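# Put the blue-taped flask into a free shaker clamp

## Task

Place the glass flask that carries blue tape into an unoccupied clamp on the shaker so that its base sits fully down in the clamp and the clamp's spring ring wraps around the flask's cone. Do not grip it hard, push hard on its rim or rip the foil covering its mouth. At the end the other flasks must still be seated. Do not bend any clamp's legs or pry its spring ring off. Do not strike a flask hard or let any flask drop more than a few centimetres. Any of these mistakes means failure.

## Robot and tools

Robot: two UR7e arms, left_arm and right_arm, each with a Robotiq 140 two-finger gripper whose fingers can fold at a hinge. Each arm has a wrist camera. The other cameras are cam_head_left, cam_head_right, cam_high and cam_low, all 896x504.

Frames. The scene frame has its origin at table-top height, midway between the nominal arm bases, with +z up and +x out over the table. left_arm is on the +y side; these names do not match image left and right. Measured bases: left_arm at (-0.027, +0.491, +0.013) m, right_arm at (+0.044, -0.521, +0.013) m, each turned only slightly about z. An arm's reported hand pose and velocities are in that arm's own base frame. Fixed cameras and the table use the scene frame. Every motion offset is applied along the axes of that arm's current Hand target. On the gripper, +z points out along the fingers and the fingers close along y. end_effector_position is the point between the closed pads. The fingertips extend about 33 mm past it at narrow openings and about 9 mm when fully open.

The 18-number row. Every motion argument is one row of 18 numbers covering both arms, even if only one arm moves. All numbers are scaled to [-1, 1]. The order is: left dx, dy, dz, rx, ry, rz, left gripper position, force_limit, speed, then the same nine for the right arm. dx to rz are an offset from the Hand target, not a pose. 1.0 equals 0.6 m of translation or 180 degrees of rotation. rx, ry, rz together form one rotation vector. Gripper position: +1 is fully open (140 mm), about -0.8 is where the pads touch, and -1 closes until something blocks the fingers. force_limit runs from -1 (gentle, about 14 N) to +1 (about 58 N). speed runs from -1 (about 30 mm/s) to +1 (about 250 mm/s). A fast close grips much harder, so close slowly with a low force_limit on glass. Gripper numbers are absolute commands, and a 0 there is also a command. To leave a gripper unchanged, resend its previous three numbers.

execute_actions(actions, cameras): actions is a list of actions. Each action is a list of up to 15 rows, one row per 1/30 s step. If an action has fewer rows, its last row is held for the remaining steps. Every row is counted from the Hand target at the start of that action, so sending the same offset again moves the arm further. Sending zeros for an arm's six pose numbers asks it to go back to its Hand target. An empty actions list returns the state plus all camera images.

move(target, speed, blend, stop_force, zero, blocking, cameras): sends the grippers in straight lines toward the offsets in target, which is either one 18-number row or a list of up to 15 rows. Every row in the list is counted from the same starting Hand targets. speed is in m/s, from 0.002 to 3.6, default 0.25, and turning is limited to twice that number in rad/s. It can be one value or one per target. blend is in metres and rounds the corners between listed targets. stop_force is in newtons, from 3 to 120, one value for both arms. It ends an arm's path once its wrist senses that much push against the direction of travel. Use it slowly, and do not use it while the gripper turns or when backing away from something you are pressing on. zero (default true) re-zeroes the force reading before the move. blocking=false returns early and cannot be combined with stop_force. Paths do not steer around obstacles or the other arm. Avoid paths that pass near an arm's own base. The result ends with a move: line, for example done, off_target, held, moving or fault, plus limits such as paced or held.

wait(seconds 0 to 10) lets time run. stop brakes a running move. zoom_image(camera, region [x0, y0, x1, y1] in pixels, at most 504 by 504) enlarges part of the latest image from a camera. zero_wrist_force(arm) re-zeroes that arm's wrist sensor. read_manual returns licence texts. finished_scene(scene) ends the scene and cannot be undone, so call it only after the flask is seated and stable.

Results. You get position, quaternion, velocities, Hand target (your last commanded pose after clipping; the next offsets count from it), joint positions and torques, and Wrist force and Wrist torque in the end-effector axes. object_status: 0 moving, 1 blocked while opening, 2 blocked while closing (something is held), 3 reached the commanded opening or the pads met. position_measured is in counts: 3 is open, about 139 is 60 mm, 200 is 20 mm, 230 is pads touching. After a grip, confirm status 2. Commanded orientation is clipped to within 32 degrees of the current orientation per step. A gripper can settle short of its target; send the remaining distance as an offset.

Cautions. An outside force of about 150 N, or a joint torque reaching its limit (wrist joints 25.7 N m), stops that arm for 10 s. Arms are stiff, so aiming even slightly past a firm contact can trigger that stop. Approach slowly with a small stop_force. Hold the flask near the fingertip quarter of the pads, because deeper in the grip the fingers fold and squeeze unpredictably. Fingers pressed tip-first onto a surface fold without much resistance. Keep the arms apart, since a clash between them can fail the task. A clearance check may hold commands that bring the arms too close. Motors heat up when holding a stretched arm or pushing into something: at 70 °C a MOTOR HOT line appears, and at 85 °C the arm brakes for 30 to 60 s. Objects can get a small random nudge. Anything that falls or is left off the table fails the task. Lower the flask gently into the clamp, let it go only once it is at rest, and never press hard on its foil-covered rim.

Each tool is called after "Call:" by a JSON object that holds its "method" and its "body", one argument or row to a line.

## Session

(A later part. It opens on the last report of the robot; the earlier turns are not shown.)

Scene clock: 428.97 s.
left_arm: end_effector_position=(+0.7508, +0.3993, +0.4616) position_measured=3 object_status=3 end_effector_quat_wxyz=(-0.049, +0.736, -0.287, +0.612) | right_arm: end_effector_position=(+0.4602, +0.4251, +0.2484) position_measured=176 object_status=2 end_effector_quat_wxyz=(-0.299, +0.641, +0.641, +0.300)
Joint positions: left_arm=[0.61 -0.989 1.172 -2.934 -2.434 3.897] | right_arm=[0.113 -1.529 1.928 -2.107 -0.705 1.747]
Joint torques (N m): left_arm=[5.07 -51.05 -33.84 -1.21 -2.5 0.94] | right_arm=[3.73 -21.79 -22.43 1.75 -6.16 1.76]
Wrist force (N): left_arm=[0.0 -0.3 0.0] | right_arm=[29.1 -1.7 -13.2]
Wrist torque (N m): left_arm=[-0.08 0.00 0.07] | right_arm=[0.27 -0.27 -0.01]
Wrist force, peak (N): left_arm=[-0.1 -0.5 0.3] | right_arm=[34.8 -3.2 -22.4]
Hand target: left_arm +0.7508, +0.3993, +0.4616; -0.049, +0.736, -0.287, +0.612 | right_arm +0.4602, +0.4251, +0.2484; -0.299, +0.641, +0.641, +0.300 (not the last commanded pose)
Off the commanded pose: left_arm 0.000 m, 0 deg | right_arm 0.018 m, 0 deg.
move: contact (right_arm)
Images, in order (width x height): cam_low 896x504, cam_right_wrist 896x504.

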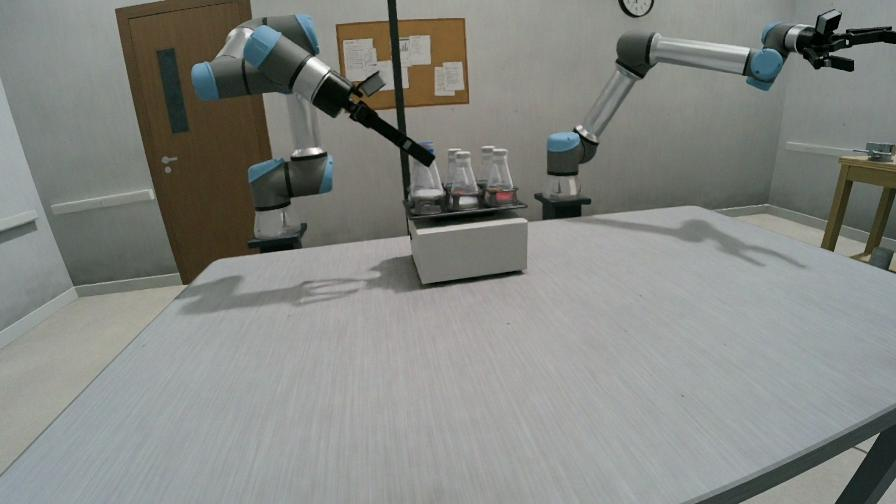

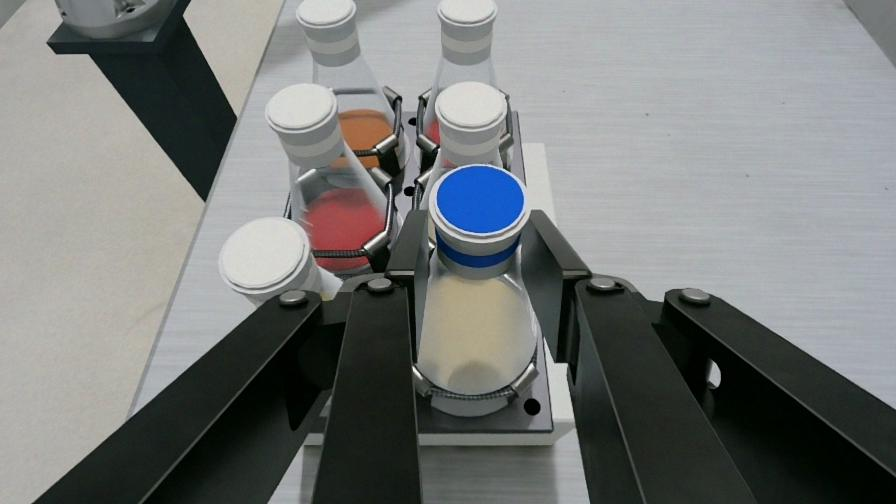

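Call:
{"method": "move", "body": {
  "target": [0,0,0,0,0,0,1,1,1,-0.0265,-0.0005,0.0199,0,0,0,-1,-1,-1],
  "speed": 0.01,
  "stop_force": 15,
  "cameras": ["cam_right_wrist","cam_low"]
}}

Call:
{"method": "zoom_image", "body": {
  "camera": "cam_low",
  "region": [390, 110, 550, 230]
}}

Call:
{"method": "zoom_image", "body": {
  "camera": "cam_right_wrist",
  "region": [340, 150, 620, 420]
}}

Scene clock: 449.07 s.
left_arm: end_effector_position=(+0.7508, +0.3993, +0.4616) position_measured=3 object_status=3 end_effector_quat_wxyz=(-0.049, +0.736, -0.287, +0.612) | right_arm: end_effector_position=(+0.4602, +0.4252, +0.2479) position_measured=176 object_status=2 end_effector_quat_wxyz=(-0.299, +0.640, +0.641, +0.300)
Joint positions: left_arm=[0.61 -0.989 1.172 -2.934 -2.434 3.897] | right_arm=[0.113 -1.528 1.93 -2.109 -0.704 1.747]
Joint torques (N m): left_arm=[4.41 -49.6 -34.54 -1.32 -2.47 0.81] | right_arm=[-5.31 -19.72 -20.02 0.76 -7.51 1.83]
Wrist force (N): left_arm=[-0.2 -0.3 -0.2] | right_arm=[34.9 -3.9 -16.4]
Wrist torque (N m): left_arm=[-0.08 0.05 0.07] | right_arm=[0.31 -0.20 0.03]
Wrist force, peak (N): left_arm=[-0.1 -0.6 -0.1] | right_arm=[42.2 -6.1 -25.1]
Hand target: left_arm +0.7508, +0.3993, +0.4616; -0.049, +0.736, -0.287, +0.612 | right_arm +0.4603, +0.4251, +0.2478; -0.299, +0.641, +0.641, +0.300 (not the last commanded pose)
Off the commanded pose: left_arm 0.000 m, 0 deg | right_arm 0.019 m, 0 deg.
move: contact (right_arm)
Images, in order (width x height): cam_low 896x504, cam_right_wrist 896x504.

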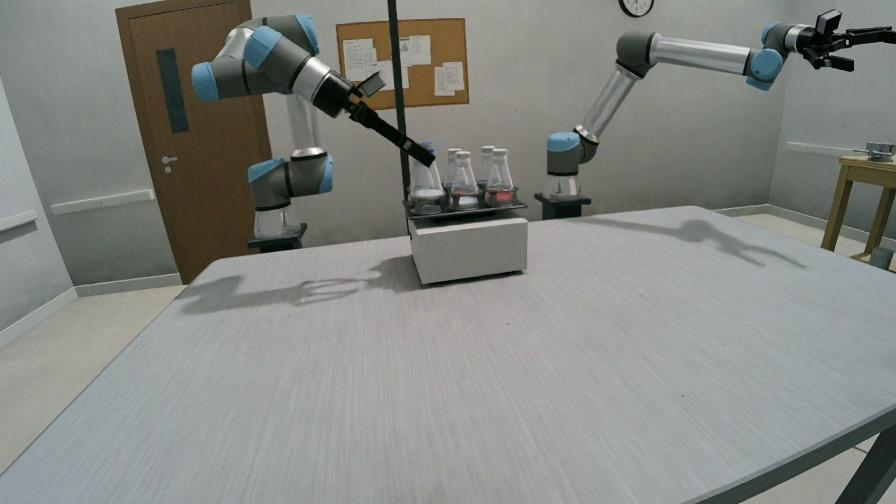

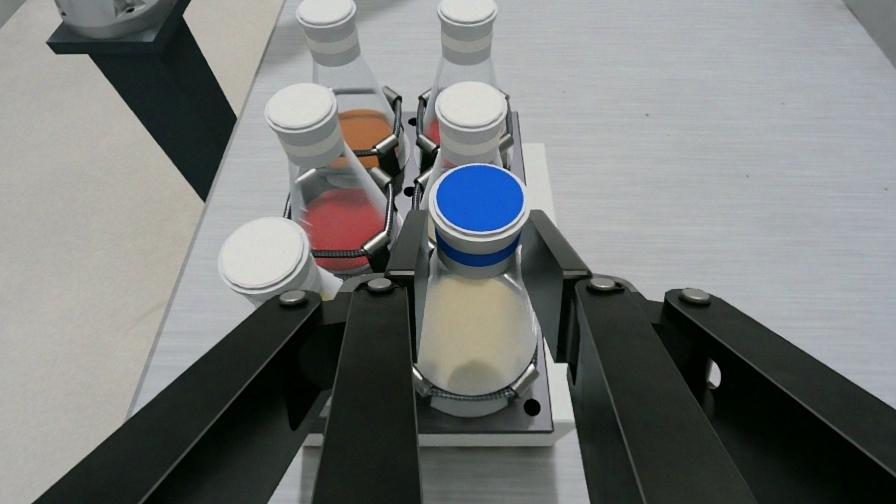

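Scaled by 3.150 from the camera's 896x504 image, which has a finer 1280x720 frame.

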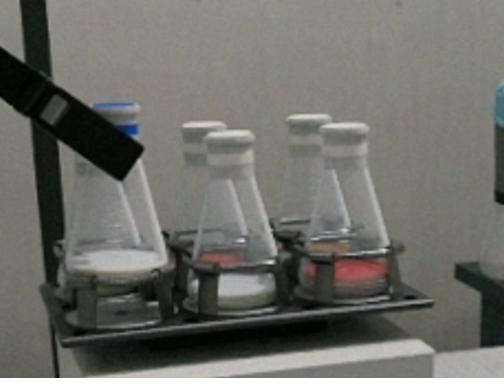

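Scaled by 1.800 from the camera's 896x504 image, which has a finer 1280x720 frame.

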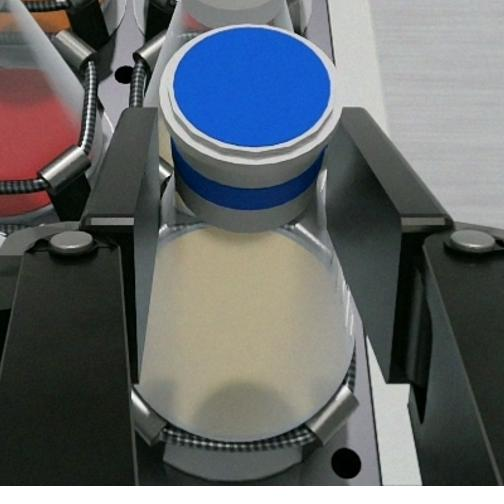

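Call:
{"method": "zoom_image", "body": {
  "camera": "cam_low",
  "region": [402, 180, 462, 218]
}}

Call:
{"method": "zoom_image", "body": {
  "camera": "cam_right_wrist",
  "region": [400, 330, 560, 430]
}}

Scaled by 8.400 from the camera's 896x504 image, which has a finer 1280x720 frame.

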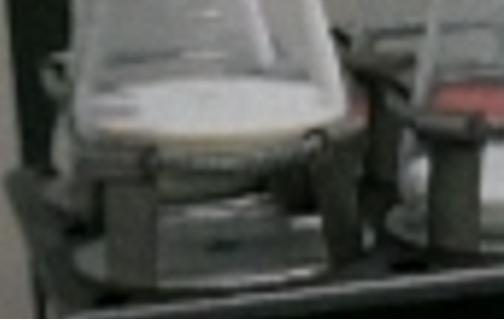

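Scaled by 3.150 from the camera's 896x504 image, which has a finer 1280x720 frame.

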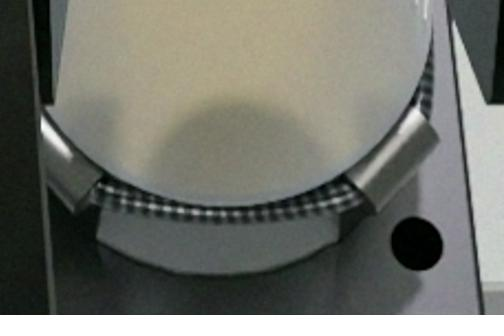

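Call:
{"method": "move", "body": {
  "target": [0,0,0,0,0,0,1,1,1,-0.0265,0,0.0199,0,0,0,-1,-1,-1],
  "speed": 0.01,
  "stop_force": 18,
  "cameras": ["cam_right_wrist","cam_low"]
}}

Call:
{"method": "zoom_image", "body": {
  "camera": "cam_low",
  "region": [392, 140, 472, 218]
}}

Call:
{"method": "zoom_image", "body": {
  "camera": "cam_right_wrist",
  "region": [340, 150, 620, 420]
}}

Scene clock: 472.10 s.
left_arm: end_effector_position=(+0.7508, +0.3993, +0.4616) position_measured=3 object_status=3 end_effector_quat_wxyz=(-0.049, +0.736, -0.287, +0.612) | right_arm: end_effector_position=(+0.4599, +0.4265, +0.2474) position_measured=176 object_status=2 end_effector_quat_wxyz=(-0.301, +0.639, +0.640, +0.302)
Joint positions: left_arm=[0.61 -0.989 1.172 -2.934 -2.434 3.897] | right_arm=[0.113 -1.526 1.934 -2.116 -0.697 1.747]
Joint torques (N m): left_arm=[4.46 -49.19 -34.31 -1.38 -2.39 0.7] | right_arm=[8.4 -19.34 -18.49 2.4 -7.52 1.8]
Wrist force (N): left_arm=[0.0 -0.2 0.1] | right_arm=[29.8 1.6 -24.3]
Wrist torque (N m): left_arm=[-0.07 0.01 0.07] | right_arm=[0.07 -0.41 0.03]
Wrist force, peak (N): left_arm=[-0.2 -0.5 0.2] | right_arm=[43.7 -3.9 -36.1]
Hand target: left_arm +0.7508, +0.3993, +0.4616; -0.049, +0.736, -0.287, +0.612 | right_arm +0.4601, +0.4259, +0.2467; -0.300, +0.640, +0.640, +0.301 (not the last commanded pose)
Off the commanded pose: left_arm 0.000 m, 0 deg | right_arm 0.020 m, 0 deg.
move: contact (right_arm)
Images, in order (width x height): cam_low 896x504, cam_right_wrist 896x504.

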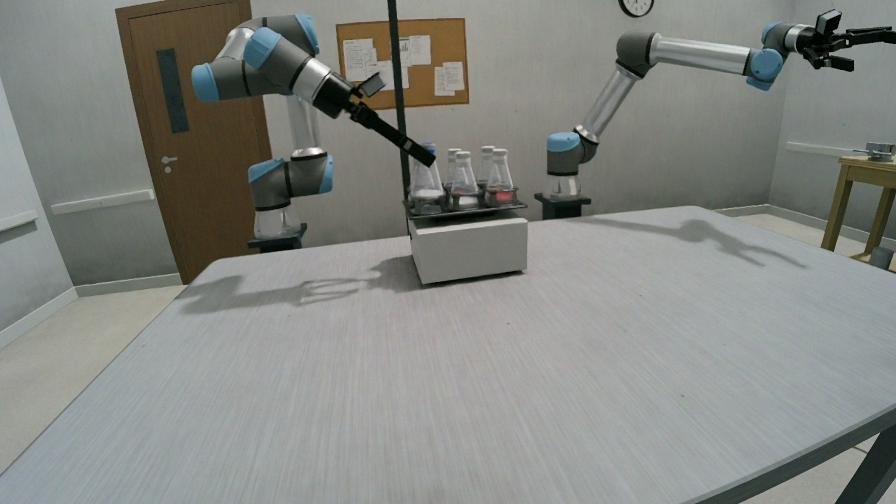

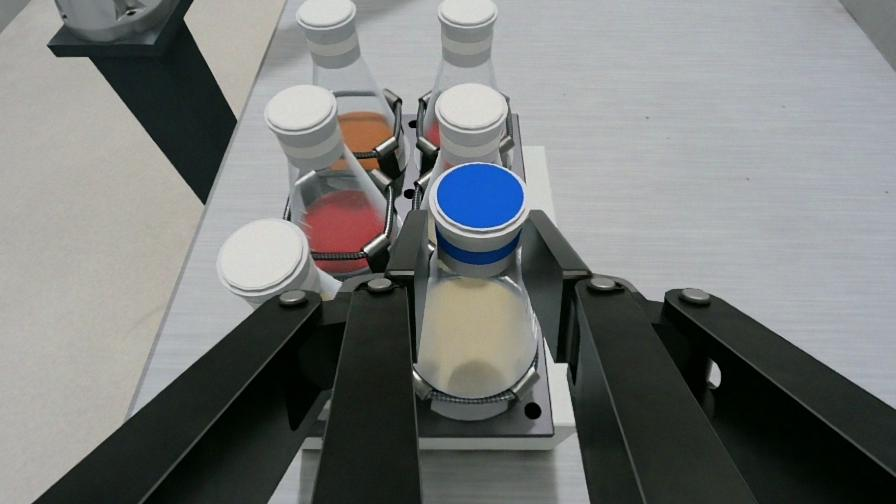

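Scaled by 6.300 from the camera's 896x504 image, which has a finer 1280x720 frame.

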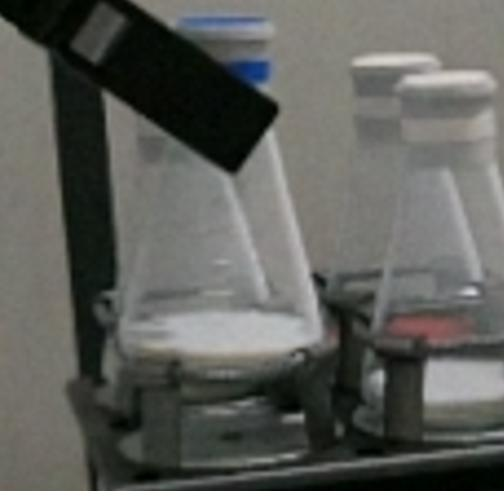

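Scaled by 1.800 from the camera's 896x504 image, which has a finer 1280x720 frame.

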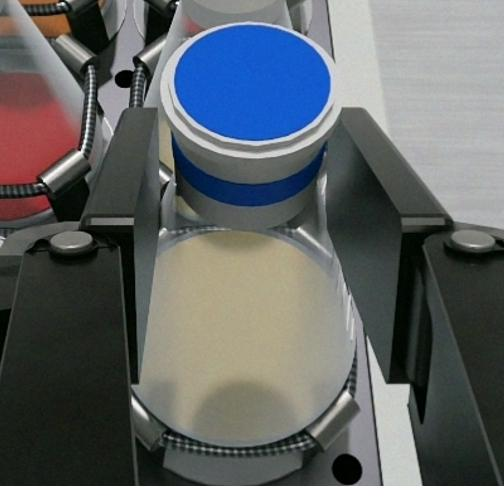

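Call:
{"method": "move", "body": {
  "target": [
    [0,0,0,0,0,0,1,1,1,-0.0006,0.003,0.0005,0.0255,0,-0.0214,-1,-1,-1],
    [0,0,0,0,0,0,1,1,1,-0.0013,-0.003,0.0011,-0.0255,0,0.0214,-1,-1,-1],
    [0,0,0,0,0,0,1,1,1,-0.0019,0.003,0.0016,0.0255,0,-0.0214,-1,-1,-1],
    [0,0,0,0,0,0,1,1,1,-0.0026,0,0.0022,0,0,0,-1,-1,-1]
  ],
  "speed": 0.06,
  "stop_force": 25,
  "cameras": ["cam_right_wrist","cam_low"]
}}

Call:
{"method": "zoom_image", "body": {
  "camera": "cam_low",
  "region": [392, 140, 472, 218]
}}

Call:
{"method": "zoom_image", "body": {
  "camera": "cam_right_wrist",
  "region": [340, 150, 620, 420]
}}

Scene clock: 512.53 s.
left_arm: end_effector_position=(+0.7508, +0.3993, +0.4616) position_measured=3 object_status=3 end_effector_quat_wxyz=(-0.049, +0.736, -0.287, +0.612) | right_arm: end_effector_position=(+0.4600, +0.4261, +0.2447) position_measured=176 object_status=2 end_effector_quat_wxyz=(-0.300, +0.640, +0.640, +0.301)
Joint positions: left_arm=[0.61 -0.989 1.172 -2.934 -2.434 3.897] | right_arm=[0.113 -1.524 1.937 -2.121 -0.7 1.747]
Joint torques (N m): left_arm=[5.32 -47.08 -35.59 -1.62 -2.44 0.74] | right_arm=[-13.33 2.1 -25.49 -1.61 -7.21 1.43]
Wrist force (N): left_arm=[-0.1 -0.3 0.0] | right_arm=[30.3 -11.4 -15.5]
Wrist torque (N m): left_arm=[-0.07 0.05 0.07] | right_arm=[1.05 -0.27 0.10]
Wrist force, peak (N): left_arm=[-0.3 -0.5 0.1] | right_arm=[42.3 -9.1 -14.6]
Hand target: left_arm +0.7508, +0.3993, +0.4616; -0.049, +0.736, -0.287, +0.612 | right_arm +0.4601, +0.4260, +0.2446; -0.300, +0.640, +0.640, +0.301
Off the commanded pose: left_arm 0.000 m, 0 deg | right_arm 0.000 m, 0 deg.
move: done
Images, in order (width x height): cam_low 896x504, cam_right_wrist 896x504.

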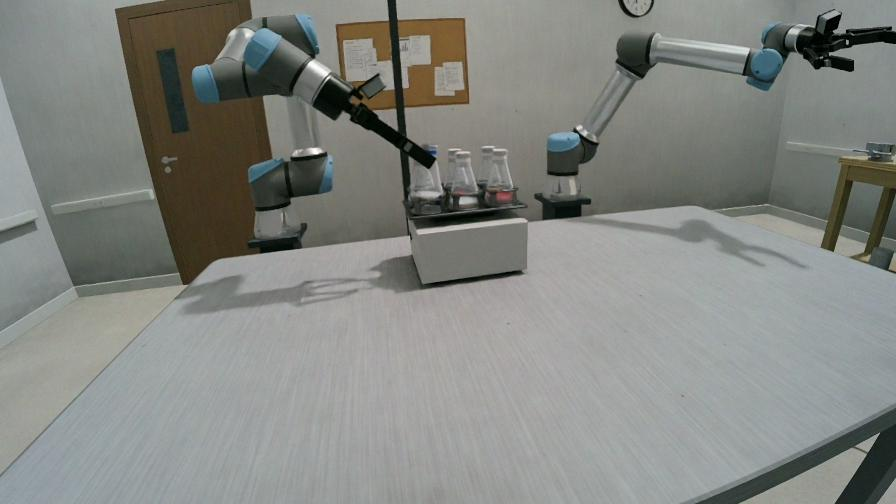

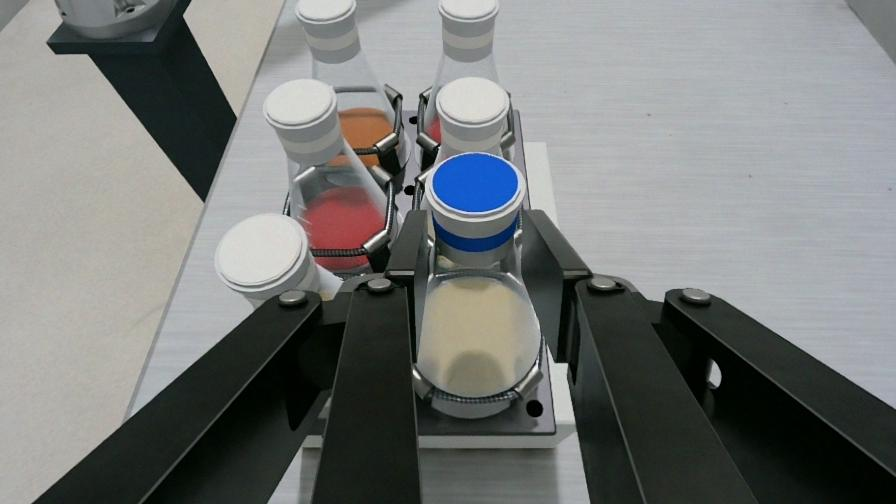

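Scaled by 6.300 from the camera's 896x504 image, which has a finer 1280x720 frame.

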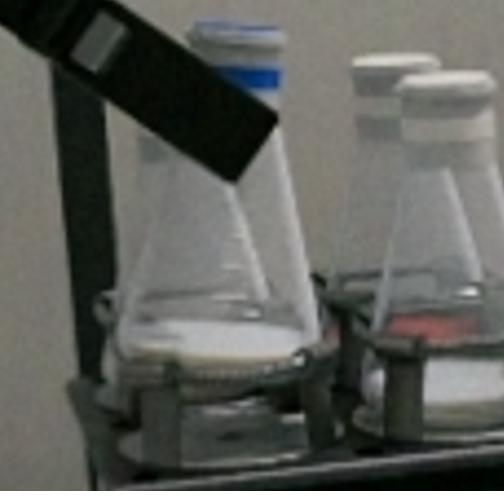

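Scaled by 1.800 from the camera's 896x504 image, which has a finer 1280x720 frame.

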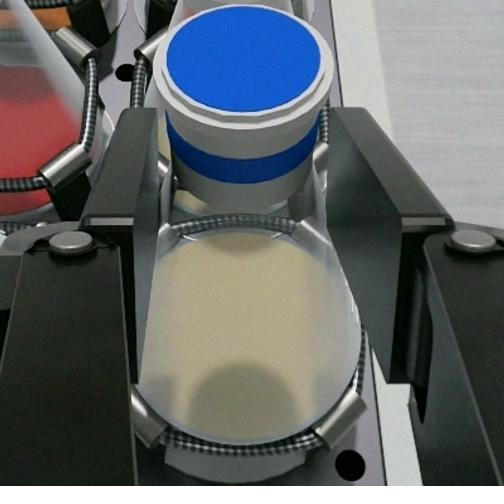

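Call:
{"method": "move", "body": {
  "target": [0,0,0,0,0,0,1,1,1,-0.01,-0.0017,-0.0068,0,0,0,-1,-1,-1],
  "speed": 0.01,
  "stop_force": 30,
  "cameras": ["cam_right_wrist","cam_low"]
}}

Call:
{"method": "zoom_image", "body": {
  "camera": "cam_low",
  "region": [392, 140, 472, 218]
}}

Call:
{"method": "zoom_image", "body": {
  "camera": "cam_right_wrist",
  "region": [340, 150, 620, 420]
}}

Scene clock: 523.33 s.
left_arm: end_effector_position=(+0.7508, +0.3993, +0.4616) position_measured=3 object_status=3 end_effector_quat_wxyz=(-0.049, +0.736, -0.287, +0.612) | right_arm: end_effector_position=(+0.4585, +0.4210, +0.2451) position_measured=176 object_status=2 end_effector_quat_wxyz=(-0.304, +0.638, +0.639, +0.304)
Joint positions: left_arm=[0.61 -0.989 1.172 -2.934 -2.434 3.897] | right_arm=[0.099 -1.533 1.947 -2.106 -0.688 1.725]
Joint torques (N m): left_arm=[4.69 -45.82 -32.91 -1.09 -2.31 0.79] | right_arm=[-0.26 5.41 -17.64 0.66 -7.24 2.37]
Wrist force (N): left_arm=[-0.1 -0.2 0.1] | right_arm=[40.9 1.2 -12.0]
Wrist torque (N m): left_arm=[-0.05 0.03 0.07] | right_arm=[0.23 0.05 -0.35]
Wrist force, peak (N): left_arm=[-0.3 -0.4 0.2] | right_arm=[43.1 0.5 -11.3]
Hand target: left_arm +0.7508, +0.3993, +0.4616; -0.049, +0.736, -0.287, +0.612 | right_arm +0.4591, +0.4190, +0.2426; -0.300, +0.640, +0.640, +0.301
Off the commanded pose: left_arm 0.000 m, 0 deg | right_arm 0.003 m, 1 deg.
move: done
Images, in order (width x height): cam_low 896x504, cam_right_wrist 896x504.

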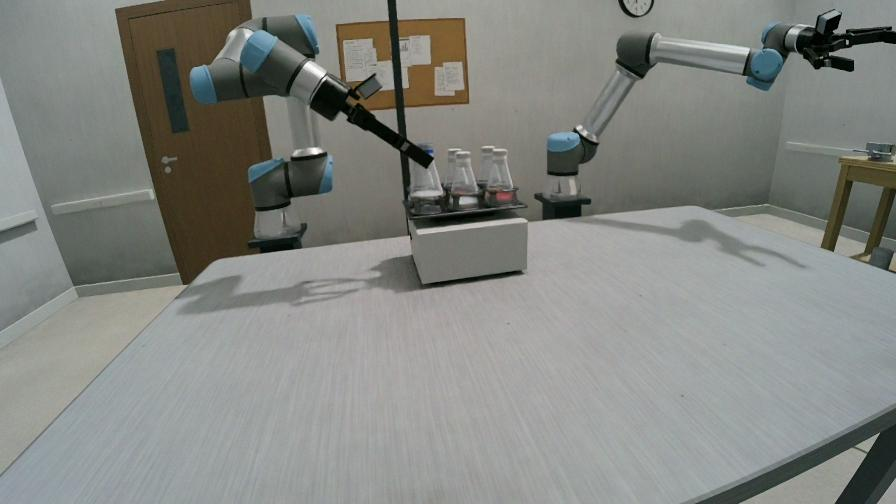

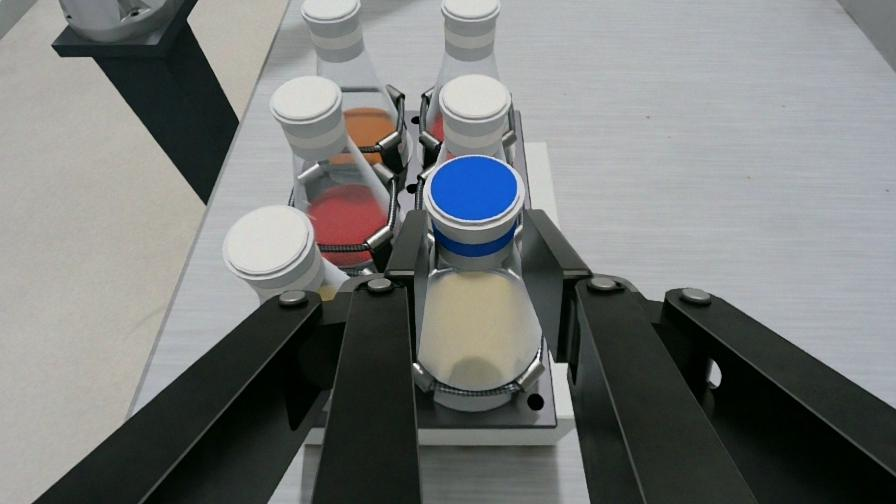

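Scaled by 6.300 from the camera's 896x504 image, which has a finer 1280x720 frame.

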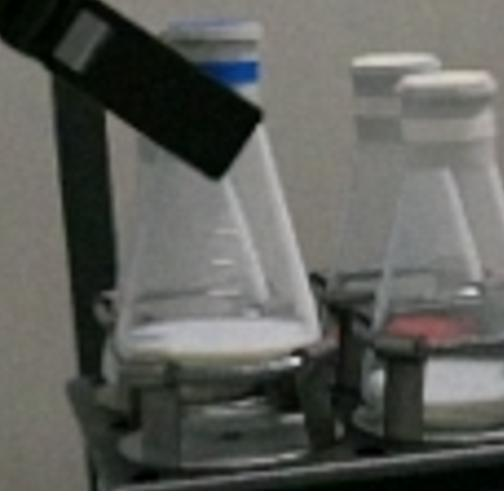

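Scaled by 1.800 from the camera's 896x504 image, which has a finer 1280x720 frame.

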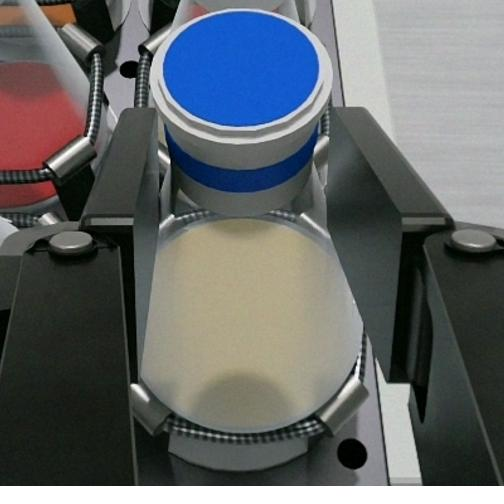

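Call:
{"method": "move", "body": {
  "target": [0,0,0,0,0,0,1,1,1,0.0073,0,-0.0018,0,0,0,-1,-1,-1],
  "speed": 0.01
}}

Call:
{"method": "execute_actions", "body": {
  "actions": [
    [[0,0,0,0,0,0,1,1,1,0,0,0,0,0,0,-0.2,-1,-1]]
  ]
}}

Call:
{"method": "wait", "body": {
  "seconds": 1,
  "cameras": ["cam_right_wrist","cam_low"]
}}

Call:
{"method": "zoom_image", "body": {
  "camera": "cam_low",
  "region": [392, 140, 472, 218]
}}

Call:
{"method": "zoom_image", "body": {
  "camera": "cam_right_wrist",
  "region": [340, 150, 620, 420]
}}

Scene clock: 579.13 s.
left_arm: end_effector_position=(+0.7508, +0.3993, +0.4616) position_measured=3 object_status=3 end_effector_quat_wxyz=(-0.049, +0.736, -0.287, +0.612) | right_arm: end_effector_position=(+0.4590, +0.4211, +0.2468) position_measured=176 object_status=2 end_effector_quat_wxyz=(-0.300, +0.640, +0.640, +0.301)
Joint positions: left_arm=[0.61 -0.989 1.172 -2.934 -2.434 3.897] | right_arm=[0.103 -1.534 1.939 -2.101 -0.698 1.732]
Joint torques (N m): left_arm=[5.87 -45.93 -33.9 -1.08 -2.35 0.54] | right_arm=[-5.58 -25.13 -20.04 -0.15 -7.02 0.93]
Wrist force (N): left_arm=[-0.2 -0.5 0.1] | right_arm=[24.7 -3.3 -6.2]
Wrist torque (N m): left_arm=[-0.12 0.06 0.07] | right_arm=[0.32 -0.28 -0.28]
Wrist force, peak (N): left_arm=[-0.1 -0.5 0.4] | right_arm=[41.4 0.9 -12.3]
Hand target: left_arm +0.7508, +0.3993, +0.4616; -0.049, +0.736, -0.287, +0.612 | right_arm +0.4591, +0.4209, +0.2467; -0.300, +0.640, +0.640, +0.301
Off the commanded pose: left_arm 0.000 m, 0 deg | right_arm 0.000 m, 0 deg.
move: done

Scene clock: 579.83 s.
left_arm: end_effector_position=(+0.7508, +0.3993, +0.4616) position_measured=3 object_status=3 end_effector_quat_wxyz=(-0.049, +0.736, -0.287, +0.612) | right_arm: end_effector_position=(+0.4591, +0.4209, +0.2467) position_measured=154 object_status=0 end_effector_quat_wxyz=(-0.300, +0.640, +0.640, +0.301)
Joint positions: left_arm=[0.61 -0.989 1.172 -2.934 -2.434 3.897] | right_arm=[0.103 -1.534 1.939 -2.101 -0.699 1.731]
Joint torques (N m): left_arm=[3.93 -45 -32.43 -1.14 -2.38 0.45] | right_arm=[-7.31 -24.9 -14.64 -5.06 4.48 -2.14]
Wrist force (N): left_arm=[0.1 -0.3 0.1] | right_arm=[-0.3 0.3 0.2]
Wrist torque (N m): left_arm=[-0.09 -0.01 0.07] | right_arm=[0.14 0.03 -0.14]
Wrist force, peak (N): left_arm=[0.0 -0.5 0.2] | right_arm=[24.1 -3.5 -6.0]
Hand target: left_arm +0.7508, +0.3993, +0.4616; -0.049, +0.736, -0.287, +0.612 | right_arm +0.4591, +0.4209, +0.2467; -0.300, +0.640, +0.640, +0.301
Off the commanded pose: left_arm 0.000 m, 0 deg | right_arm 0.000 m, 0 deg.

Scene clock: 580.83 s.
left_arm: end_effector_position=(+0.7508, +0.3993, +0.4616) position_measured=3 object_status=3 end_effector_quat_wxyz=(-0.049, +0.736, -0.287, +0.612) | right_arm: end_effector_position=(+0.4591, +0.4209, +0.2467) position_measured=154 object_status=3 end_effector_quat_wxyz=(-0.300, +0.640, +0.640, +0.301)
Joint positions: left_arm=[0.61 -0.989 1.172 -2.934 -2.434 3.897] | right_arm=[0.103 -1.534 1.939 -2.101 -0.699 1.731]
Joint torques (N m): left_arm=[4.78 -45.89 -34.98 -1.45 -2.58 0.42] | right_arm=[-6.66 -25.89 -13.88 -5.14 4.55 -1.71]
Wrist force (N): left_arm=[-0.2 -0.4 0.2] | right_arm=[-0.1 0.4 0.1]
Wrist torque (N m): left_arm=[-0.10 0.05 0.07] | right_arm=[0.16 0.02 -0.14]
Wrist force, peak (N): left_arm=[-0.2 -0.4 0.2] | right_arm=[-0.3 0.3 0.4]
Hand target: left_arm +0.7508, +0.3993, +0.4616; -0.049, +0.736, -0.287, +0.612 | right_arm +0.4591, +0.4209, +0.2467; -0.300, +0.640, +0.640, +0.301
Tool commands: left_gripper/position=+1.0 left_gripper/force_limit=+1.0 left_gripper/speed=+1.0 right_gripper/position=-0.2 right_gripper/force_limit=-1.0 right_gripper/speed=-1.0
Off the commanded pose: left_arm 0.000 m, 0 deg | right_arm 0.000 m, 0 deg.
wait: 1.00 s; at rest by 0.17 s
Images, in order (width x height): cam_low 896x504, cam_right_wrist 896x504.

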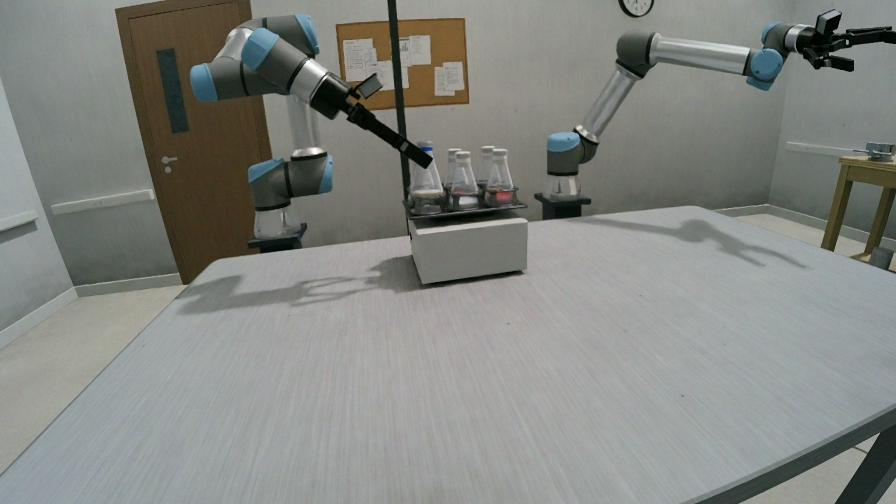

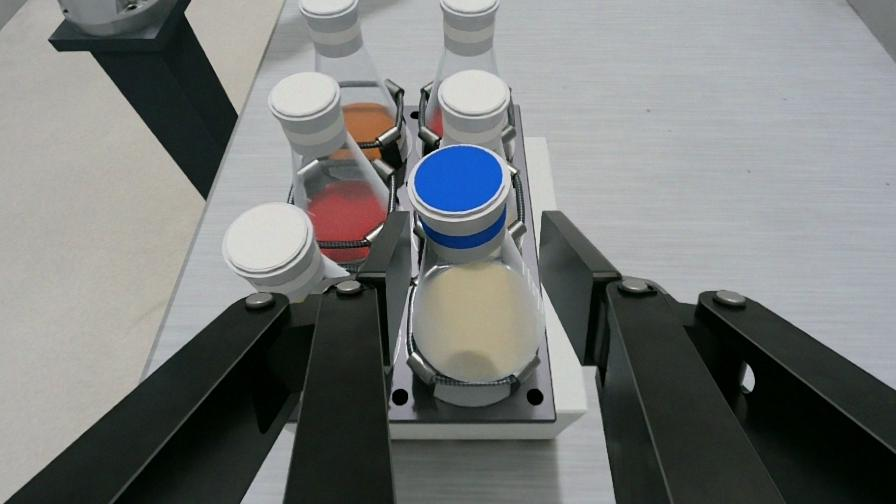

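Scaled by 6.300 from the camera's 896x504 image, which has a finer 1280x720 frame.

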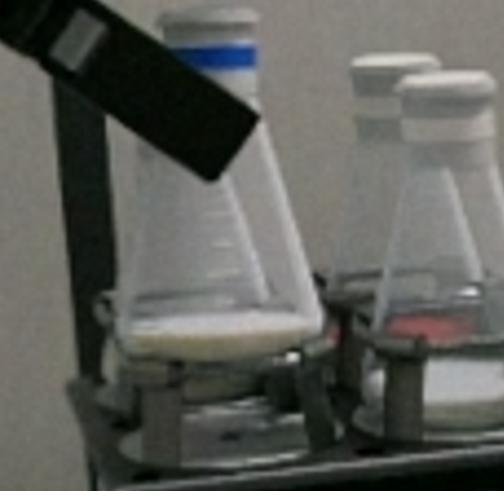

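Scaled by 1.800 from the camera's 896x504 image, which has a finer 1280x720 frame.

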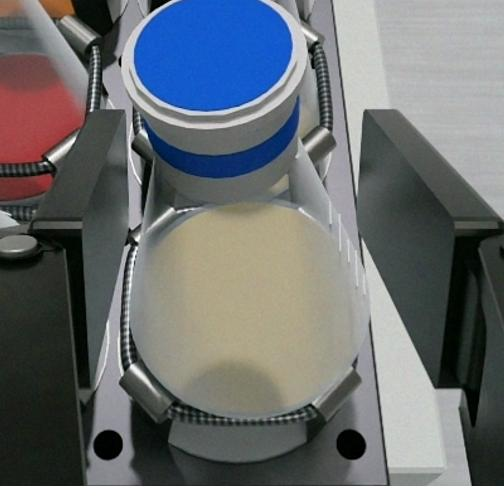

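Call:
{"method": "execute_actions", "body": {
  "actions": [
    [[0,0,0,0,0,0,1,1,1,0,0,0,0,0,0,0.1,-1,-1]]
  ]
}}

Call:
{"method": "move", "body": {
  "target": [0,0,0,0,0,0,1,1,1,-0.0068,0.0067,0.01,0,0,0,0.1,-1,-1],
  "speed": 0.02
}}

Call:
{"method": "execute_actions", "body": {
  "actions": [
    [[0,0,0,0,0,0,1,1,1,0,0,0,0,0,0,-1,-0.05,-1]]
  ]
}}

Call:
{"method": "wait", "body": {
  "seconds": 1.5,
  "cameras": ["cam_right_wrist","cam_low"]
}}

Call:
{"method": "zoom_image", "body": {
  "camera": "cam_low",
  "region": [392, 140, 472, 218]
}}

Call:
{"method": "zoom_image", "body": {
  "camera": "cam_right_wrist",
  "region": [340, 150, 620, 420]
}}

Scene clock: 629.27 s.
left_arm: end_effector_position=(+0.7508, +0.3993, +0.4616) position_measured=3 object_status=3 end_effector_quat_wxyz=(-0.049, +0.736, -0.287, +0.612) | right_arm: end_effector_position=(+0.4591, +0.4209, +0.2467) position_measured=117 object_status=0 end_effector_quat_wxyz=(-0.300, +0.640, +0.640, +0.301)
Joint positions: left_arm=[0.61 -0.989 1.172 -2.934 -2.434 3.897] | right_arm=[0.103 -1.534 1.939 -2.101 -0.699 1.731]
Joint torques (N m): left_arm=[5.97 -44.4 -32.89 -1.21 -2.49 0.44] | right_arm=[-6.93 -23.43 -14 -4.88 4.37 -1.58]
Wrist force (N): left_arm=[-0.1 -0.2 0.1] | right_arm=[-0.2 0.4 0.1]
Wrist torque (N m): left_arm=[-0.07 0.03 0.07] | right_arm=[0.17 0.02 -0.14]
Wrist force, peak (N): left_arm=[-0.2 -0.2 0.5] | right_arm=[-0.4 0.5 0.3]
Hand target: left_arm +0.7508, +0.3993, +0.4616; -0.049, +0.736, -0.287, +0.612 | right_arm +0.4591, +0.4209, +0.2467; -0.300, +0.640, +0.640, +0.301
Off the commanded pose: left_arm 0.000 m, 0 deg | right_arm 0.000 m, 0 deg.

Scene clock: 630.00 s.
left_arm: end_effector_position=(+0.7508, +0.3993, +0.4616) position_measured=3 object_status=3 end_effector_quat_wxyz=(-0.049, +0.736, -0.287, +0.612) | right_arm: end_effector_position=(+0.4632, +0.4230, +0.2396) position_measured=117 object_status=3 end_effector_quat_wxyz=(-0.300, +0.640, +0.640, +0.301)
Joint positions: left_arm=[0.61 -0.989 1.172 -2.934 -2.434 3.897] | right_arm=[0.106 -1.516 1.94 -2.125 -0.699 1.737]
Joint torques (N m): left_arm=[4.85 -44.75 -33.9 -1.21 -2.51 0.43] | right_arm=[1.69 -35.71 -13.97 -1 -0.69 1.08]
Wrist force (N): left_arm=[-0.1 -0.3 0.1] | right_arm=[-0.1 0.3 0.2]
Wrist torque (N m): left_arm=[-0.08 0.03 0.07] | right_arm=[0.15 -0.01 -0.15]
Wrist force, peak (N): left_arm=[-0.1 -0.5 0.2] | right_arm=[-0.4 0.4 0.5]
Hand target: left_arm +0.7508, +0.3993, +0.4616; -0.049, +0.736, -0.287, +0.612 | right_arm +0.4631, +0.4230, +0.2397; -0.300, +0.640, +0.640, +0.301
Off the commanded pose: left_arm 0.000 m, 0 deg | right_arm 0.000 m, 0 deg.
move: done

Scene clock: 631.30 s.
left_arm: end_effector_position=(+0.7508, +0.3993, +0.4616) position_measured=3 object_status=3 end_effector_quat_wxyz=(-0.049, +0.736, -0.287, +0.612) | right_arm: end_effector_position=(+0.4630, +0.4230, +0.2398) position_measured=168 object_status=2 end_effector_quat_wxyz=(-0.300, +0.640, +0.640, +0.301)
Joint positions: left_arm=[0.61 -0.989 1.172 -2.934 -2.434 3.897] | right_arm=[0.106 -1.516 1.94 -2.124 -0.699 1.737]
Joint torques (N m): left_arm=[5.08 -43.58 -34.16 -1.45 -2.28 0.41] | right_arm=[-7.64 -16.68 -20.07 -5.28 -2.86 -1.87]
Wrist force (N): left_arm=[-0.3 -0.3 0.2] | right_arm=[17.9 -20.5 -19.1]
Wrist torque (N m): left_arm=[-0.08 0.08 0.07] | right_arm=[1.26 -0.35 0.37]
Wrist force, peak (N): left_arm=[-0.2 -0.5 0.2] | right_arm=[18.6 -21.1 -18.9]
Hand target: left_arm +0.7508, +0.3993, +0.4616; -0.049, +0.736, -0.287, +0.612 | right_arm +0.4631, +0.4230, +0.2397; -0.300, +0.640, +0.640, +0.301
Off the commanded pose: left_arm 0.000 m, 0 deg | right_arm 0.000 m, 0 deg.

Scene clock: 632.80 s.
left_arm: end_effector_position=(+0.7508, +0.3993, +0.4616) position_measured=3 object_status=3 end_effector_quat_wxyz=(-0.049, +0.736, -0.287, +0.612) | right_arm: end_effector_position=(+0.4631, +0.4230, +0.2397) position_measured=168 object_status=2 end_effector_quat_wxyz=(-0.300, +0.640, +0.640, +0.301)
Joint positions: left_arm=[0.61 -0.989 1.172 -2.934 -2.434 3.897] | right_arm=[0.106 -1.516 1.94 -2.124 -0.699 1.737]
Joint torques (N m): left_arm=[5.26 -44.86 -33.18 -1.48 -2.37 0.54] | right_arm=[-14.15 -0.29 -26.95 -6.75 -5.9 -1.83]
Wrist force (N): left_arm=[0.0 -0.4 0.1] | right_arm=[18.6 -20.4 -19.2]
Wrist torque (N m): left_arm=[-0.10 0.02 0.08] | right_arm=[1.28 -0.39 0.37]
Wrist force, peak (N): left_arm=[-0.3 -0.5 0.1] | right_arm=[18.5 -20.7 -19.3]
Hand target: left_arm +0.7508, +0.3993, +0.4616; -0.049, +0.736, -0.287, +0.612 | right_arm +0.4631, +0.4230, +0.2397; -0.300, +0.640, +0.640, +0.301
Tool commands: left_gripper/position=+1.0 left_gripper/force_limit=+1.0 left_gripper/speed=+1.0 right_gripper/position=-1.0 right_gripper/force_limit=-0.05 right_gripper/speed=-1.0
Off the commanded pose: left_arm 0.000 m, 0 deg | right_arm 0.000 m, 0 deg.
wait: 1.50 s; at rest by 0.17 s
Images, in order (width x height): cam_low 896x504, cam_right_wrist 896x504.

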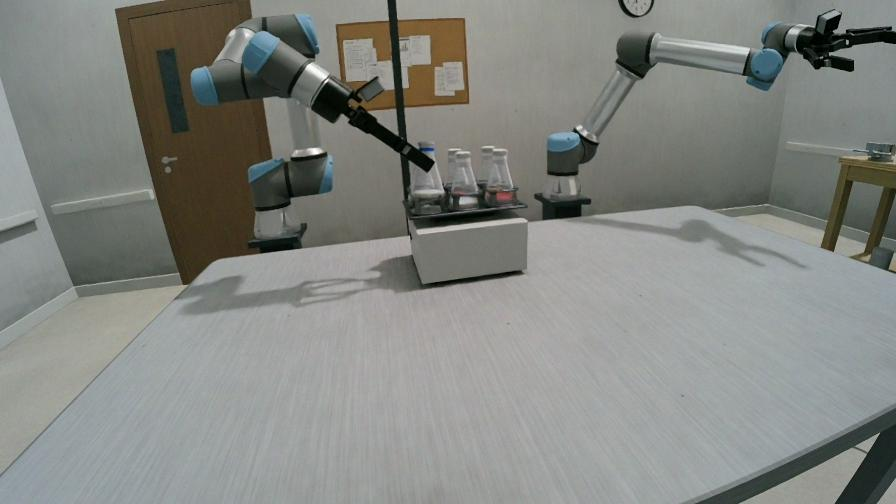

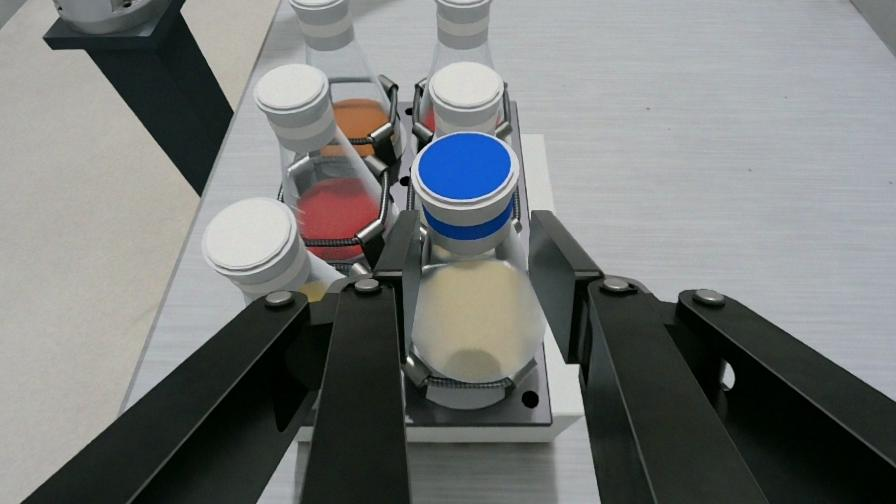

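Scaled by 6.300 from the camera's 896x504 image, which has a finer 1280x720 frame.

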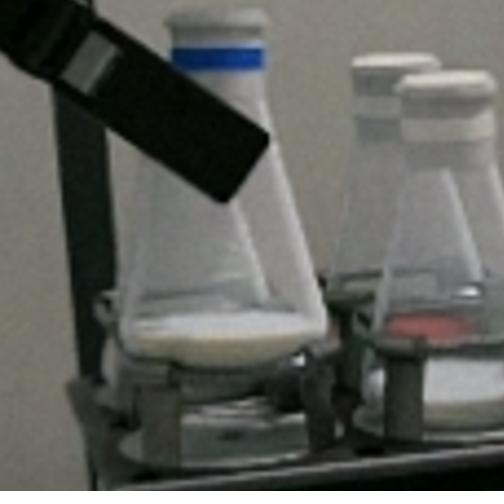

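Scaled by 1.800 from the camera's 896x504 image, which has a finer 1280x720 frame.

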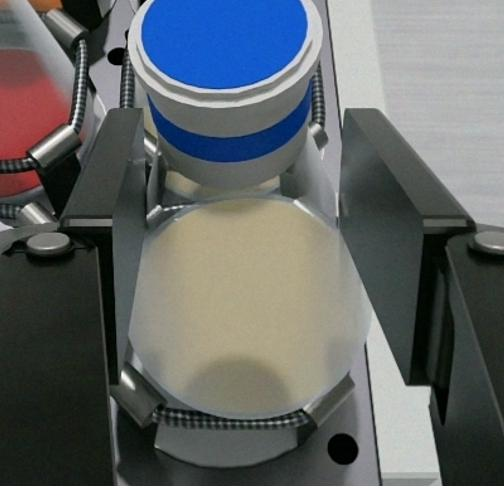

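Call:
{"method": "move", "body": {
  "target": [0,0,0,0,0,0,1,1,1,0.0192,0,-0.0161,0,0,0,-1,-0.05,-1],
  "speed": 0.02,
  "cameras": ["cam_right_wrist","cam_low"]
}}

Call:
{"method": "zoom_image", "body": {
  "camera": "cam_right_wrist",
  "region": [340, 150, 620, 420]
}}

Call:
{"method": "zoom_image", "body": {
  "camera": "cam_low",
  "region": [300, 60, 600, 260]
}}

Scene clock: 640.73 s.
left_arm: end_effector_position=(+0.7508, +0.3993, +0.4616) position_measured=3 object_status=3 end_effector_quat_wxyz=(-0.049, +0.736, -0.287, +0.612) | right_arm: end_effector_position=(+0.4631, +0.4229, +0.2549) position_measured=168 object_status=2 end_effector_quat_wxyz=(-0.300, +0.640, +0.640, +0.301)
Joint positions: left_arm=[0.61 -0.989 1.172 -2.934 -2.434 3.897] | right_arm=[0.106 -1.531 1.914 -2.083 -0.699 1.736]
Joint torques (N m): left_arm=[3.64 -41.79 -33.83 -1.58 -2.54 0.35] | right_arm=[-6.58 -19.63 -16.37 -5.36 4.35 -2.08]
Wrist force (N): left_arm=[0.0 -0.4 0.1] | right_arm=[-0.9 0.2 0.5]
Wrist torque (N m): left_arm=[-0.09 0.01 0.07] | right_arm=[0.10 0.06 -0.04]
Wrist force, peak (N): left_arm=[-0.3 -0.5 0.1] | right_arm=[18.6 -20.6 -19.3]
Hand target: left_arm +0.7508, +0.3993, +0.4616; -0.049, +0.736, -0.287, +0.612 | right_arm +0.4631, +0.4229, +0.2547; -0.300, +0.640, +0.640, +0.301
Off the commanded pose: left_arm 0.000 m, 0 deg | right_arm 0.000 m, 0 deg.
move: done
Images, in order (width x height): cam_low 896x504, cam_right_wrist 896x504.

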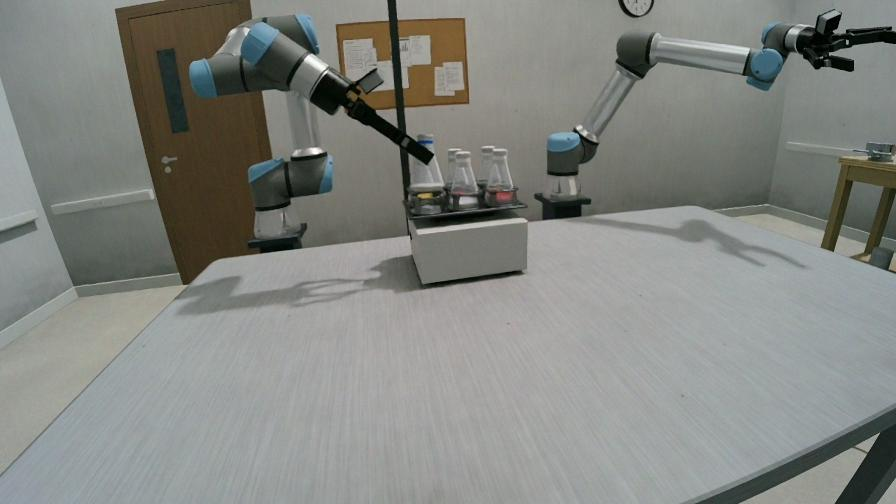

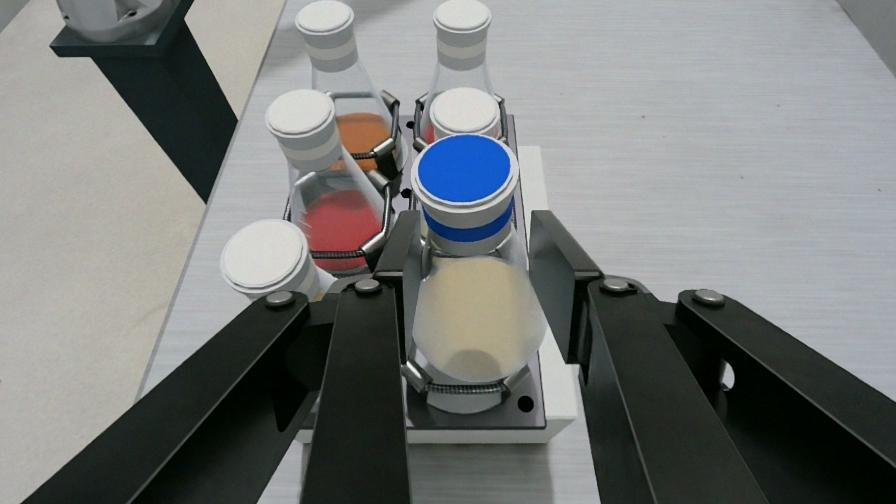

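Scaled by 1.800 from the camera's 896x504 image, which has a finer 1280x720 frame.

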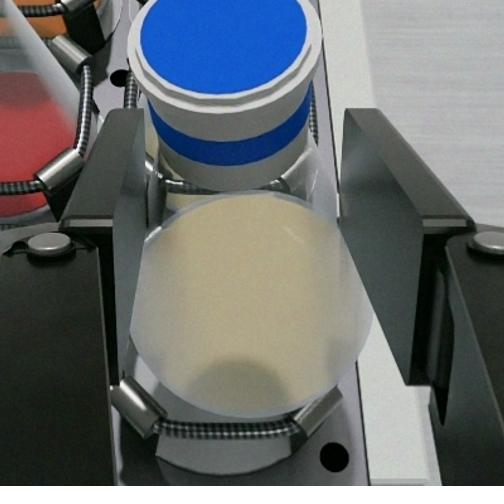

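Scaled by 1.680 from the camera's 896x504 image, which has a finer 1280x720 frame.

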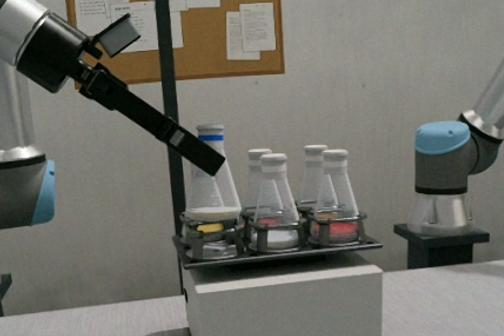

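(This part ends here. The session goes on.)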